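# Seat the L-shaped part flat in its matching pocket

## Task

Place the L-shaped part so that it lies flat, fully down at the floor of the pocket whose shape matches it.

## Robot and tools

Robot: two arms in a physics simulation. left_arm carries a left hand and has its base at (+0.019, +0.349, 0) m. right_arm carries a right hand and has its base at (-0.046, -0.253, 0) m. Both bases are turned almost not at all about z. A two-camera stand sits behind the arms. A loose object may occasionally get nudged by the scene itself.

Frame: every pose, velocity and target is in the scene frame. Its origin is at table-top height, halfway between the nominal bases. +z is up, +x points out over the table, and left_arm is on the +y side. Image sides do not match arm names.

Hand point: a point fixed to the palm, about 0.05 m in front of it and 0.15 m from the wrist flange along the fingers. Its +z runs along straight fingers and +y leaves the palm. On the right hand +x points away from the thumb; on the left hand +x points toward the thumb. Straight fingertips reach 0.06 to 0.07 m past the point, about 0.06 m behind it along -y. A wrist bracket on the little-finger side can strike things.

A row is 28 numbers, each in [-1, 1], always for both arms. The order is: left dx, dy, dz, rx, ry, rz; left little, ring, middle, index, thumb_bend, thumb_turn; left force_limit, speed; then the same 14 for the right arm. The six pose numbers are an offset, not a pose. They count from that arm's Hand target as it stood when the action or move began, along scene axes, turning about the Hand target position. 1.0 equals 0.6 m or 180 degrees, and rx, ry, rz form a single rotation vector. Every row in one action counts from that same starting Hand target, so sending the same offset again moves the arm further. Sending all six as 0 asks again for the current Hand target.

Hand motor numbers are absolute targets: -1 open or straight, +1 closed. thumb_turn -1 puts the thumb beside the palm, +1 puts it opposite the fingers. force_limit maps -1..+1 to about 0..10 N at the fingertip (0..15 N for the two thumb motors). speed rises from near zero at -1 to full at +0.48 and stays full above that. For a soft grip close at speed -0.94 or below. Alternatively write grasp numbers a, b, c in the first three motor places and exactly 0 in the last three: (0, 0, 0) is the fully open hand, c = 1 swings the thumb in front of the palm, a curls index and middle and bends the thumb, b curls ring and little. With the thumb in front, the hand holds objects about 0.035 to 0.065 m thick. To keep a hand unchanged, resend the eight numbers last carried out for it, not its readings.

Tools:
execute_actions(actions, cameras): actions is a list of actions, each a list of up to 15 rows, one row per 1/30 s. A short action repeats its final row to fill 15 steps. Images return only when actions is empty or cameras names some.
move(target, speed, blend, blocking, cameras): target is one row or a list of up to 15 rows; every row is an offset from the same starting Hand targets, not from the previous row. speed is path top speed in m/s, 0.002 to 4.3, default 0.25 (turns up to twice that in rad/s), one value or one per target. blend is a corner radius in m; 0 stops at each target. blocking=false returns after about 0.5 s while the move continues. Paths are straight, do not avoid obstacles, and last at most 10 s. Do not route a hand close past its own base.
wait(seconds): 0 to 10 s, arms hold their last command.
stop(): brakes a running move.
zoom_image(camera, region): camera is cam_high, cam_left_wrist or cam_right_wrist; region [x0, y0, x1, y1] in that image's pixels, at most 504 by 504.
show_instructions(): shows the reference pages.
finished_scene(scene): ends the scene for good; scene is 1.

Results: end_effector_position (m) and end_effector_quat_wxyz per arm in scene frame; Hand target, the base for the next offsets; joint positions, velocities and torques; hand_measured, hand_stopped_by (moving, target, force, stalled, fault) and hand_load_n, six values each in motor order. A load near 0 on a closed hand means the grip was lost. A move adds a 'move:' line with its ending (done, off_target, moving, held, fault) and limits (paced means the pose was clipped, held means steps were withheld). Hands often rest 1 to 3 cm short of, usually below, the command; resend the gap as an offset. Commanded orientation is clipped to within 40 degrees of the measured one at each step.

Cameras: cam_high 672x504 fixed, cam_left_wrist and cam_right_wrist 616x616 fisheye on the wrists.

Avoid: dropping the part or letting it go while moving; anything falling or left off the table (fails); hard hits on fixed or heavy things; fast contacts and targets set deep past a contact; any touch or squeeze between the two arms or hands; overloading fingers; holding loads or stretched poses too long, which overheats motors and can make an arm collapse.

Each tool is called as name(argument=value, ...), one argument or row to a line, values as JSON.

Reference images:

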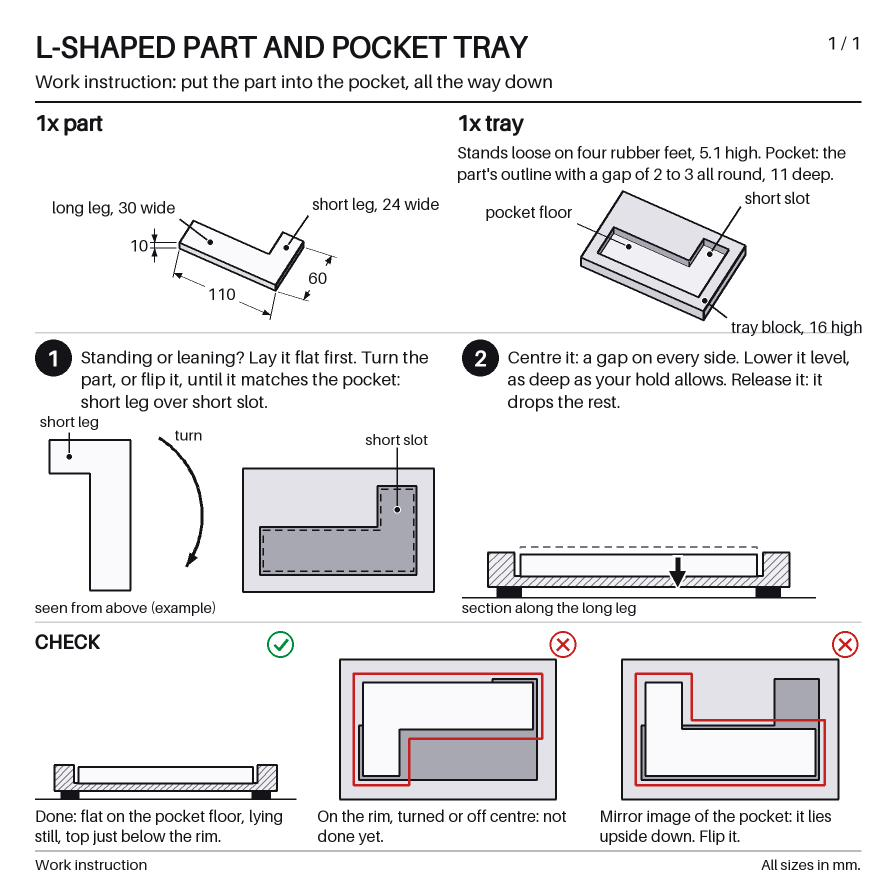

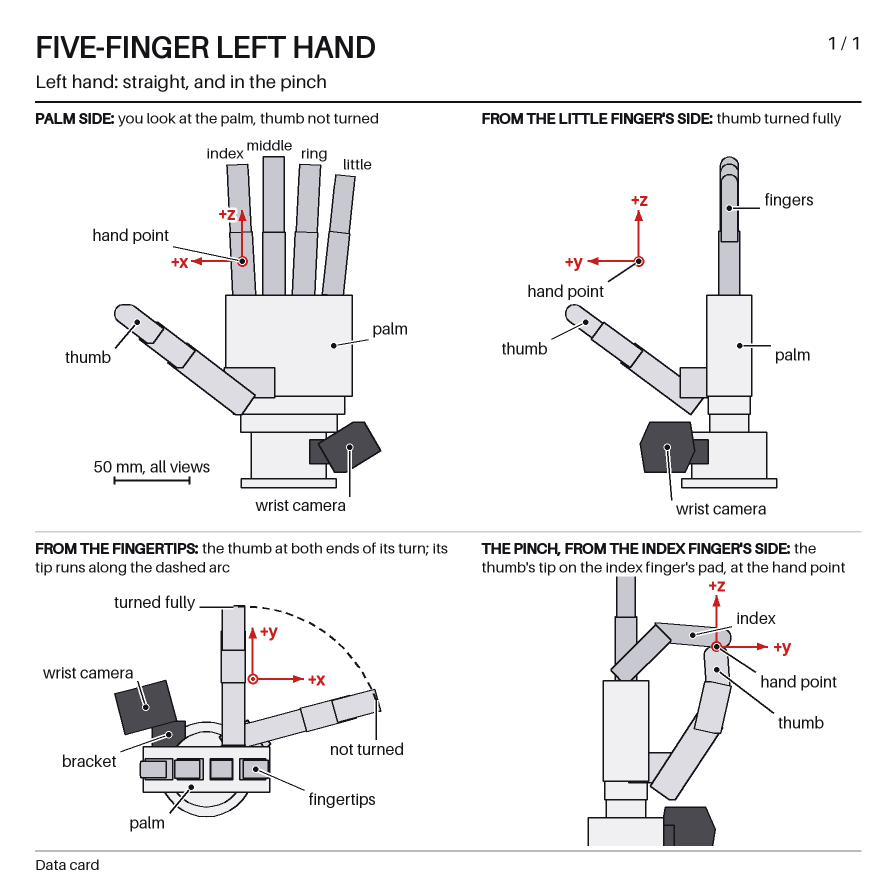

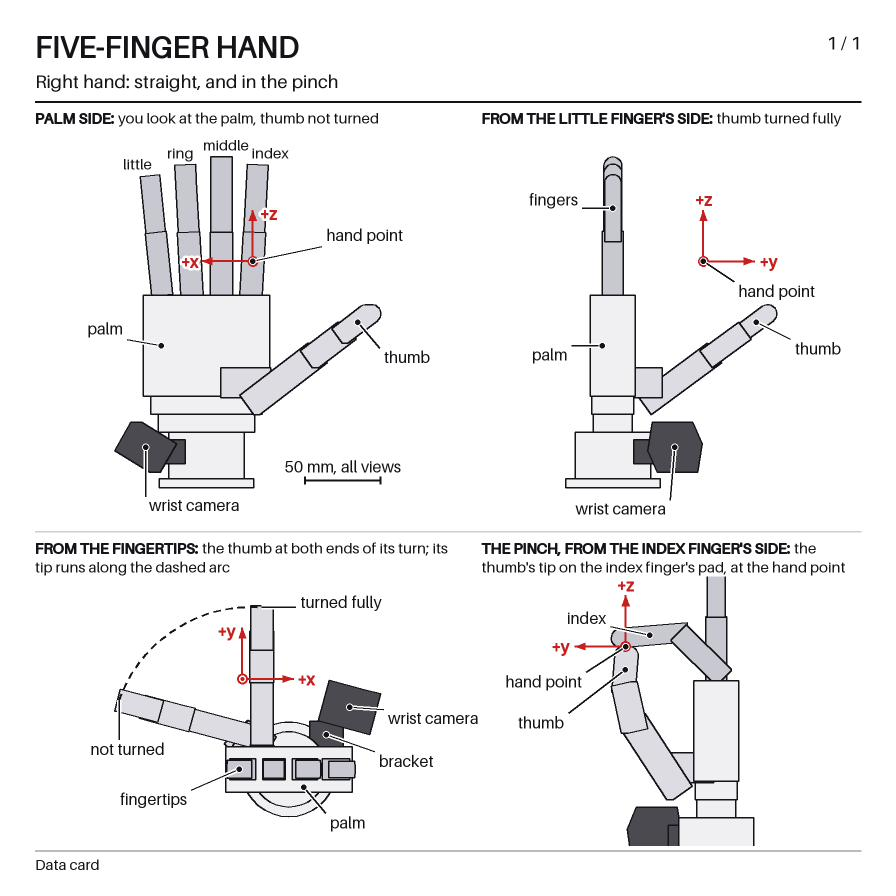

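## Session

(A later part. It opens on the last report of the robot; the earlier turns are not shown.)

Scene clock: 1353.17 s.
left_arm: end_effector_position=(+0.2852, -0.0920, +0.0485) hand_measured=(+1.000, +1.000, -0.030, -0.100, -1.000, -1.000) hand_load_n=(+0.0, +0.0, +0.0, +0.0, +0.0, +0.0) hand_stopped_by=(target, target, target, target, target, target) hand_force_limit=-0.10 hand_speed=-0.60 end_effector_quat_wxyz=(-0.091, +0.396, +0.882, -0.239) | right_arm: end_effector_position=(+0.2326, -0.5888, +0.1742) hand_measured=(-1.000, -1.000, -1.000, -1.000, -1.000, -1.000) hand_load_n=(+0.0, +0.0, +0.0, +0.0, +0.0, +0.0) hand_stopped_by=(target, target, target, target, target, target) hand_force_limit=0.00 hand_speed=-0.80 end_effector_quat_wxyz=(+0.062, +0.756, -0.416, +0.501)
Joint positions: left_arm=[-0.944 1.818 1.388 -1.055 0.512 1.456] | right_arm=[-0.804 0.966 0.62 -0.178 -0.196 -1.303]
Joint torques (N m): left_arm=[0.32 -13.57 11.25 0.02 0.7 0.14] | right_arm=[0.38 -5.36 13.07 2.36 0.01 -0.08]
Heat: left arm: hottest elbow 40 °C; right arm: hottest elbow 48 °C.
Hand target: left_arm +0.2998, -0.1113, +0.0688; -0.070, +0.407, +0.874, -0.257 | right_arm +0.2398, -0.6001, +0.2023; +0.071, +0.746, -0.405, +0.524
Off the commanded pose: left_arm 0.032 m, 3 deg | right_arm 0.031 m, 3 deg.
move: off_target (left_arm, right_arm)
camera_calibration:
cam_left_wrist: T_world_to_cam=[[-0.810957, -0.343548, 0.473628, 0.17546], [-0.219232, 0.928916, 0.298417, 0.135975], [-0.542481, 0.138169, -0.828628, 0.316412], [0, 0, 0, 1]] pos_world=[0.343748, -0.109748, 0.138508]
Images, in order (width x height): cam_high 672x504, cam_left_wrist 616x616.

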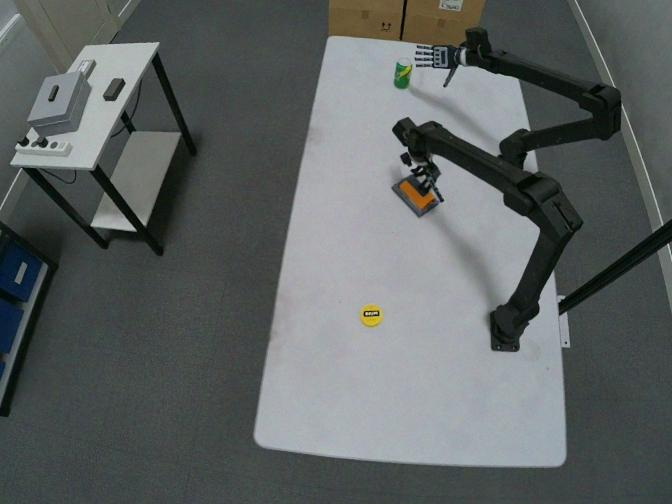

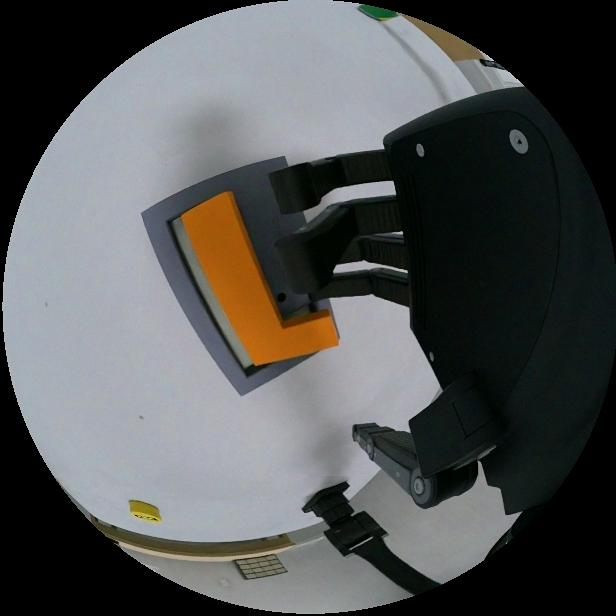

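move(
  target=[0.0265,0.0165,0.0,0,0,0,1,1,-0.03,-0.1,-1,-1,-0.1,-0.6, 0,0,0,0,0,0,-1,-1,-1,-1,-1,-1,0,-0.8],
  speed=0.03,
  cameras=["cam_high","cam_left_wrist"],
)

zoom_image(
  camera="cam_left_wrist",
  region=[160, 130, 400, 400],
)

zoom_image(
  camera="cam_high",
  region=[390, 165, 450, 225],
)

Scene clock: 1364.83 s.
left_arm: end_effector_position=(+0.2947, -0.0831, +0.0493) hand_measured=(+1.000, +1.000, -0.030, -0.100, -1.000, -1.000) hand_load_n=(+0.0, +0.0, +0.0, +0.0, -0.5, +0.0) hand_stopped_by=(target, target, target, target, target, target) hand_force_limit=-0.10 hand_speed=-0.60 end_effector_quat_wxyz=(-0.094, +0.401, +0.879, -0.239) | right_arm: end_effector_position=(+0.2326, -0.5888, +0.1742) hand_measured=(-1.000, -1.000, -1.000, -1.000, -1.000, -1.000) hand_load_n=(+0.0, +0.0, +0.0, +0.0, +0.0, +0.0) hand_stopped_by=(target, target, target, target, target, target) hand_force_limit=0.00 hand_speed=-0.80 end_effector_quat_wxyz=(+0.062, +0.756, -0.416, +0.501)
Joint positions: left_arm=[-0.919 1.82 1.392 -1.079 0.516 1.496] | right_arm=[-0.804 0.966 0.62 -0.178 -0.196 -1.303]
Joint torques (N m): left_arm=[0.5 -12.81 11.79 -0.08 0.75 0.13] | right_arm=[0.85 -6.01 13.05 2.43 -0.02 -0.07]
Heat: left arm: hottest elbow 41 °C; right arm: hottest elbow 48 °C.
Hand target: left_arm +0.3157, -0.1014, +0.0688; -0.070, +0.407, +0.874, -0.257 | right_arm +0.2398, -0.6001, +0.2023; +0.071, +0.746, -0.405, +0.524
Off the commanded pose: left_arm 0.034 m, 4 deg | right_arm 0.031 m, 3 deg.
move: off_target (left_arm, right_arm)
camera_calibration:
cam_left_wrist: T_world_to_cam=[[-0.813209, -0.33518, 0.475757, 0.187084], [-0.208696, 0.931076, 0.299238, 0.126607], [-0.543265, 0.144054, -0.827111, 0.321731], [0, 0, 0, 1]] pos_world=[0.353345, -0.101521, 0.139215]
Images, in order (width x height): cam_high 672x504, cam_left_wrist 616x616.

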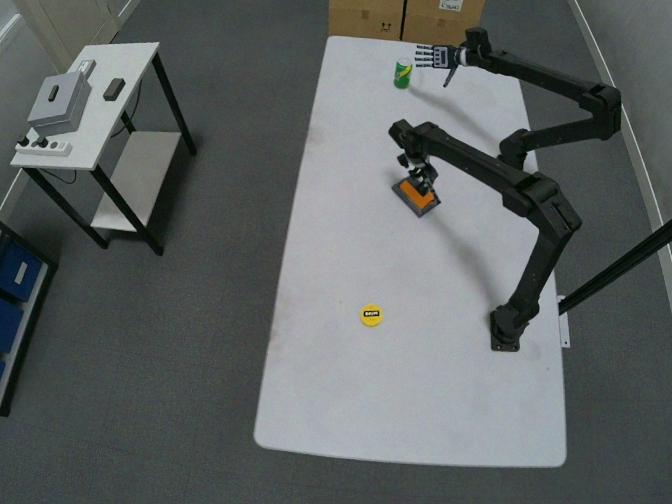

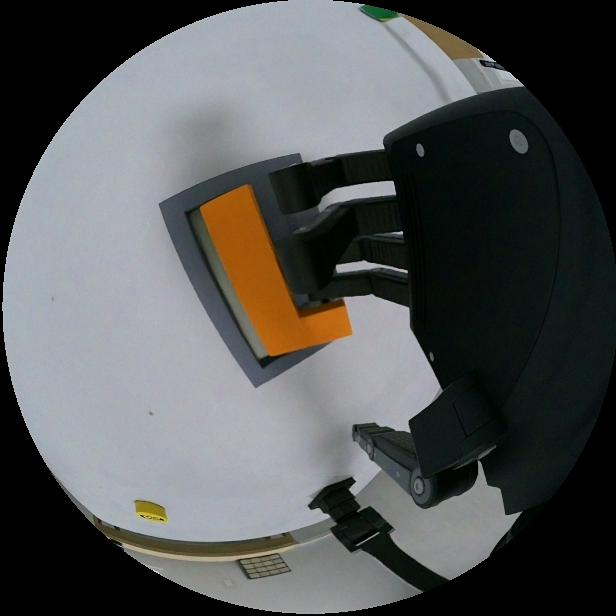

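Scaled by 1.867 from the camera's 616x616 image, which has a finer 880x880 frame.

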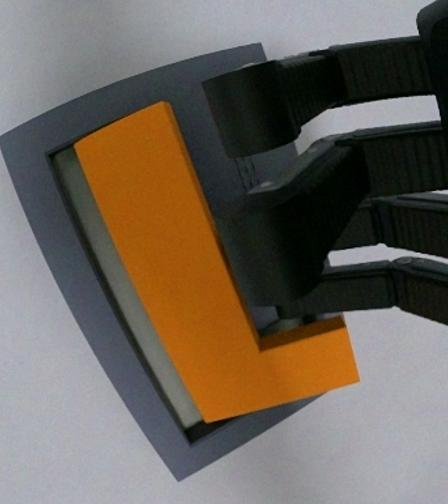

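Scaled by 8.400 from the camera's 672x504 image, which has a finer 960x720 frame.

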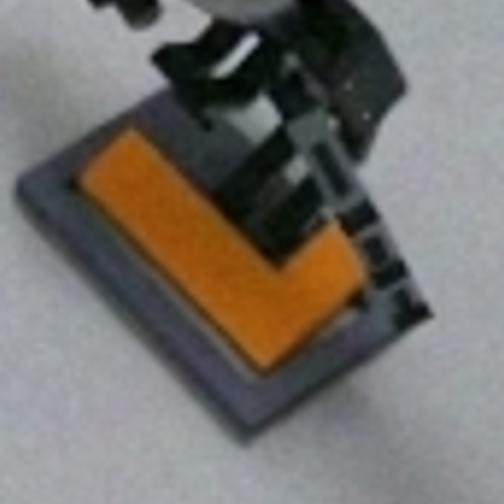

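move(
  target=[0.015,0.0125,0.0,0,0,0,1,1,-0.03,-0.02,-1,-1,-0.1,-0.6, 0,0,0,0,0,0,-1,-1,-1,-1,-1,-1,0,-0.8],
  speed=0.03,
  cameras=["cam_high","cam_left_wrist"],
)

zoom_image(
  camera="cam_left_wrist",
  region=[160, 130, 400, 400],
)

zoom_image(
  camera="cam_high",
  region=[390, 165, 450, 225],
)

Scene clock: 1374.53 s.
left_arm: end_effector_position=(+0.3021, -0.0758, +0.0486) hand_measured=(+1.000, +1.000, -0.030, -0.020, -1.000, -1.000) hand_load_n=(+0.0, +0.0, +0.0, +0.0, +0.0, +0.0) hand_stopped_by=(target, target, target, target, target, target) hand_force_limit=-0.10 hand_speed=-0.60 end_effector_quat_wxyz=(-0.095, +0.401, +0.879, -0.240) | right_arm: end_effector_position=(+0.2326, -0.5888, +0.1742) hand_measured=(-1.000, -1.000, -1.000, -1.000, -1.000, -1.000) hand_load_n=(+0.0, +0.0, +0.5, +0.0, +0.0, +0.0) hand_stopped_by=(target, target, target, target, target, target) hand_force_limit=0.00 hand_speed=-0.80 end_effector_quat_wxyz=(+0.062, +0.756, -0.416, +0.501)
Joint positions: left_arm=[-0.899 1.821 1.392 -1.091 0.519 1.52] | right_arm=[-0.804 0.966 0.62 -0.178 -0.196 -1.303]
Joint torques (N m): left_arm=[0.44 -12.57 11.85 0.08 0.72 0.16] | right_arm=[0.73 -5.6 13.11 2.43 0 -0.11]
Heat: left arm: hottest elbow 42 °C; right arm: hottest elbow 48 °C.
Hand target: left_arm +0.3247, -0.0939, +0.0688; -0.070, +0.407, +0.874, -0.257 | right_arm +0.2398, -0.6001, +0.2023; +0.071, +0.746, -0.405, +0.524
Off the commanded pose: left_arm 0.035 m, 4 deg | right_arm 0.031 m, 3 deg.
move: off_target (left_arm, right_arm)
camera_calibration:
cam_left_wrist: T_world_to_cam=[[-0.812563, -0.334033, 0.477665, 0.195593], [-0.20655, 0.931335, 0.299921, 0.120978], [-0.545049, 0.145043, -0.825763, 0.324588], [0, 0, 0, 1]] pos_world=[0.360836, -0.094416, 0.138321]
Images, in order (width x height): cam_high 672x504, cam_left_wrist 616x616.

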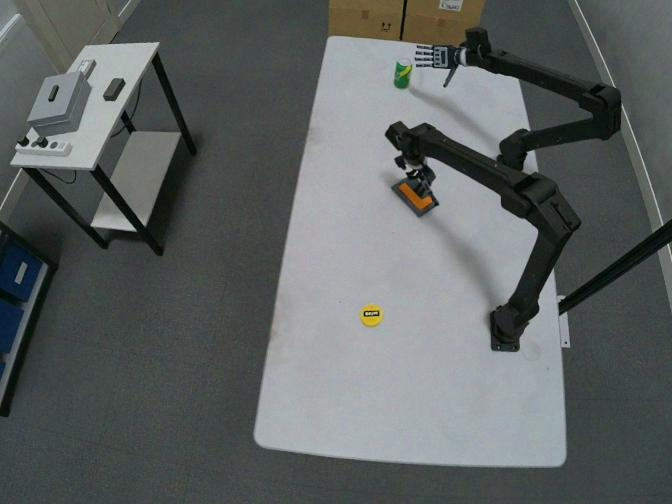

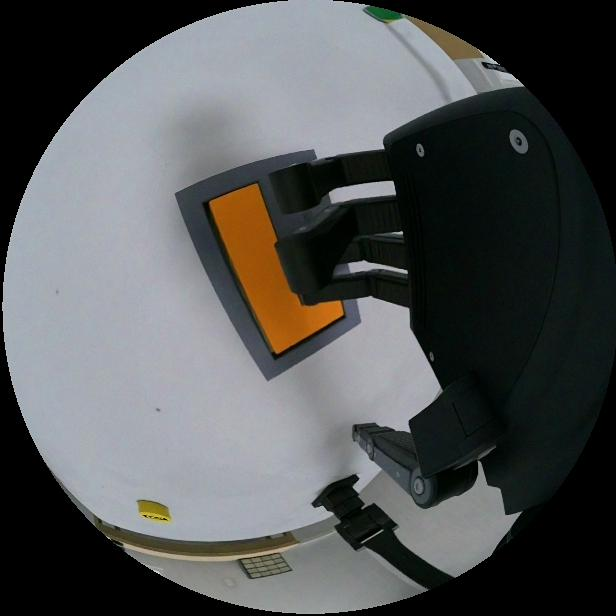

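Scaled by 1.867 from the camera's 616x616 image, which has a finer 880x880 frame.

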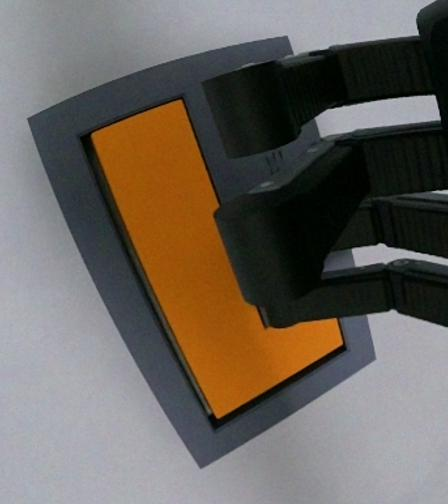

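Scaled by 8.400 from the camera's 672x504 image, which has a finer 960x720 frame.

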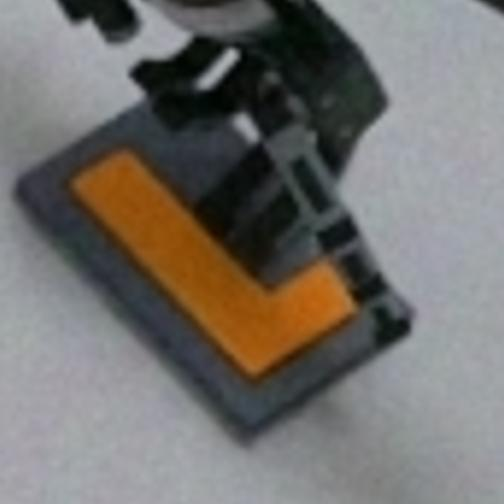

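move(
  target=[
    [-0.012,-0.011,0.1,0,0,0,1,1,-0.03,-0.02,-1,-1,-0.1,-0.6, 0,0,0,0,0,0,-1,-1,-1,-1,-1,-1,0,-0.8],
    [-0.1,-0.06,0.2,0,0,0,1,1,-0.03,-0.02,-1,-1,-0.1,-0.6, 0,0,0,0,0,0,-1,-1,-1,-1,-1,-1,0,-0.8],
  ],
  speed=0.12,
  blend=[0.02,0],
  cameras=["cam_high","cam_left_wrist"],
)

zoom_image(
  camera="cam_high",
  region=[390, 165, 450, 225],
)

zoom_image(
  camera="cam_left_wrist",
  region=[130, 130, 370, 370],
)

Scene clock: 1387.63 s.
left_arm: end_effector_position=(+0.2552, -0.1127, +0.1557) hand_measured=(+1.000, +1.000, -0.030, -0.020, -1.000, -1.000) hand_load_n=(+0.0, +0.0, +0.0, +0.0, +0.0, +0.0) hand_stopped_by=(target, target, target, target, target, target) hand_force_limit=-0.10 hand_speed=-0.60 end_effector_quat_wxyz=(-0.098, +0.406, +0.877, -0.238) | right_arm: end_effector_position=(+0.2326, -0.5888, +0.1742) hand_measured=(-1.000, -1.000, -1.000, -1.000, -1.000, -1.000) hand_load_n=(+0.0, +0.0, +0.0, +0.0, +0.0, +0.0) hand_stopped_by=(target, target, target, target, target, target) hand_force_limit=0.00 hand_speed=-0.80 end_effector_quat_wxyz=(+0.062, +0.756, -0.416, +0.501)
Joint positions: left_arm=[-1.011 1.74 1.572 -1.3 0.512 1.405] | right_arm=[-0.804 0.966 0.62 -0.178 -0.196 -1.303]
Joint torques (N m): left_arm=[-0.85 -13.98 12.64 0.13 0.4 -0.03] | right_arm=[0.5 -5.66 13.09 2.4 -0.05 -0.09]
Heat: left arm: hottest elbow 43 °C; right arm: hottest elbow 49 °C.
Hand target: left_arm +0.2647, -0.1299, +0.1888; -0.070, +0.407, +0.874, -0.257 | right_arm +0.2398, -0.6001, +0.2023; +0.071, +0.746, -0.405, +0.524
Off the commanded pose: left_arm 0.039 m, 4 deg | right_arm 0.031 m, 3 deg.
move: off_target (left_arm, right_arm)
camera_calibration:
cam_left_wrist: T_world_to_cam=[[-0.815085, -0.326378, 0.478659, 0.0954131], [-0.194916, 0.932537, 0.303945, 0.11002], [-0.545568, 0.154443, -0.823713, 0.393756], [0, 0, 0, 1]] pos_world=[0.314035, -0.13227, 0.245232]
Images, in order (width x height): cam_high 672x504, cam_left_wrist 616x616.

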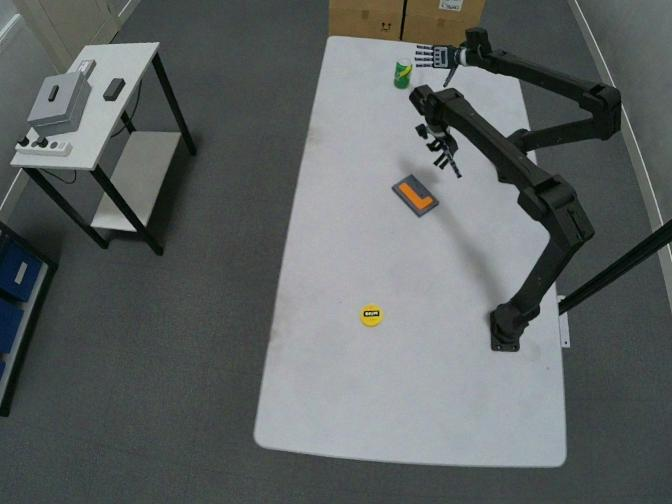

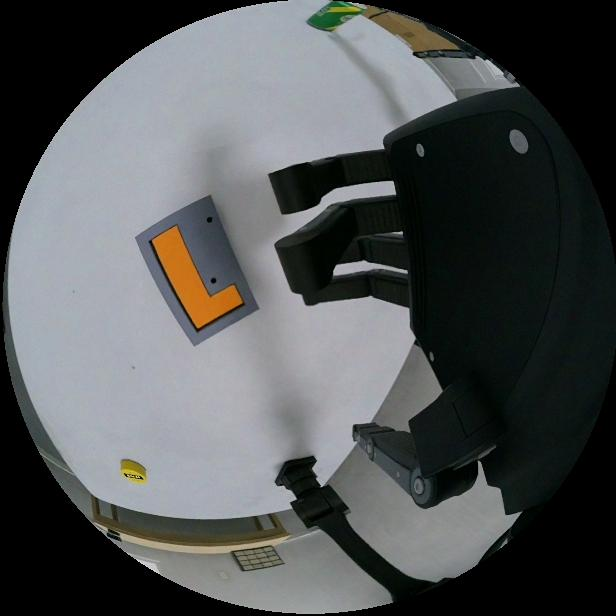

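Scaled by 8.400 from the camera's 672x504 image, which has a finer 960x720 frame.

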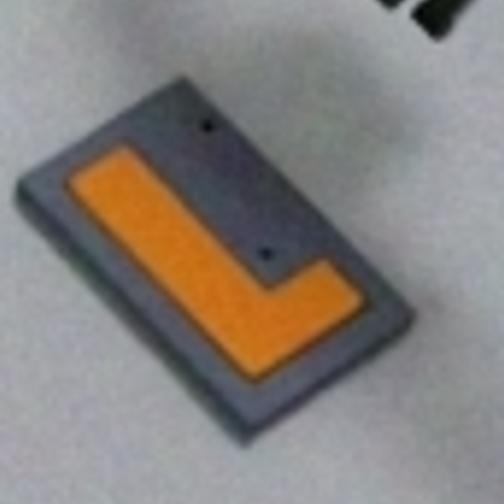

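Scaled by 2.100 from the camera's 616x616 image, which has a finer 880x880 frame.

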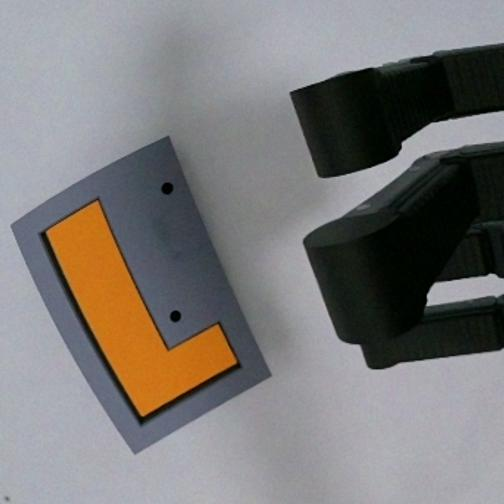

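zoom_image(
  camera="cam_left_wrist",
  region=[130, 185, 265, 350],
)

zoom_image(
  camera="cam_high",
  region=[392, 175, 437, 220],
)

Scaled by 3.055 from the camera's 616x616 image, which has a finer 880x880 frame.

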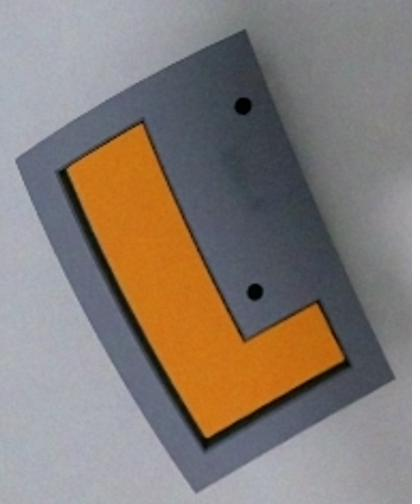

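Scaled by 11.200 from the camera's 672x504 image, which has a finer 960x720 frame.

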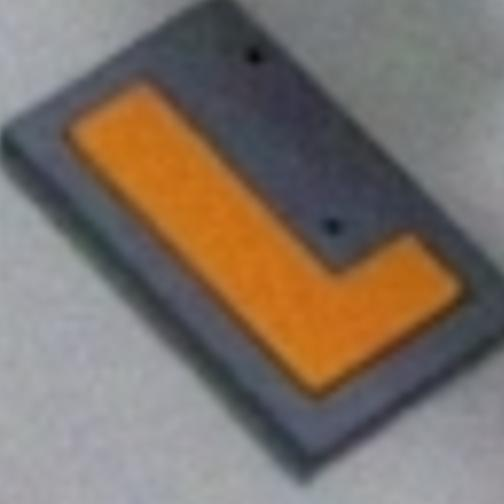

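finished_scene(
)

The scene is finished: the task was done.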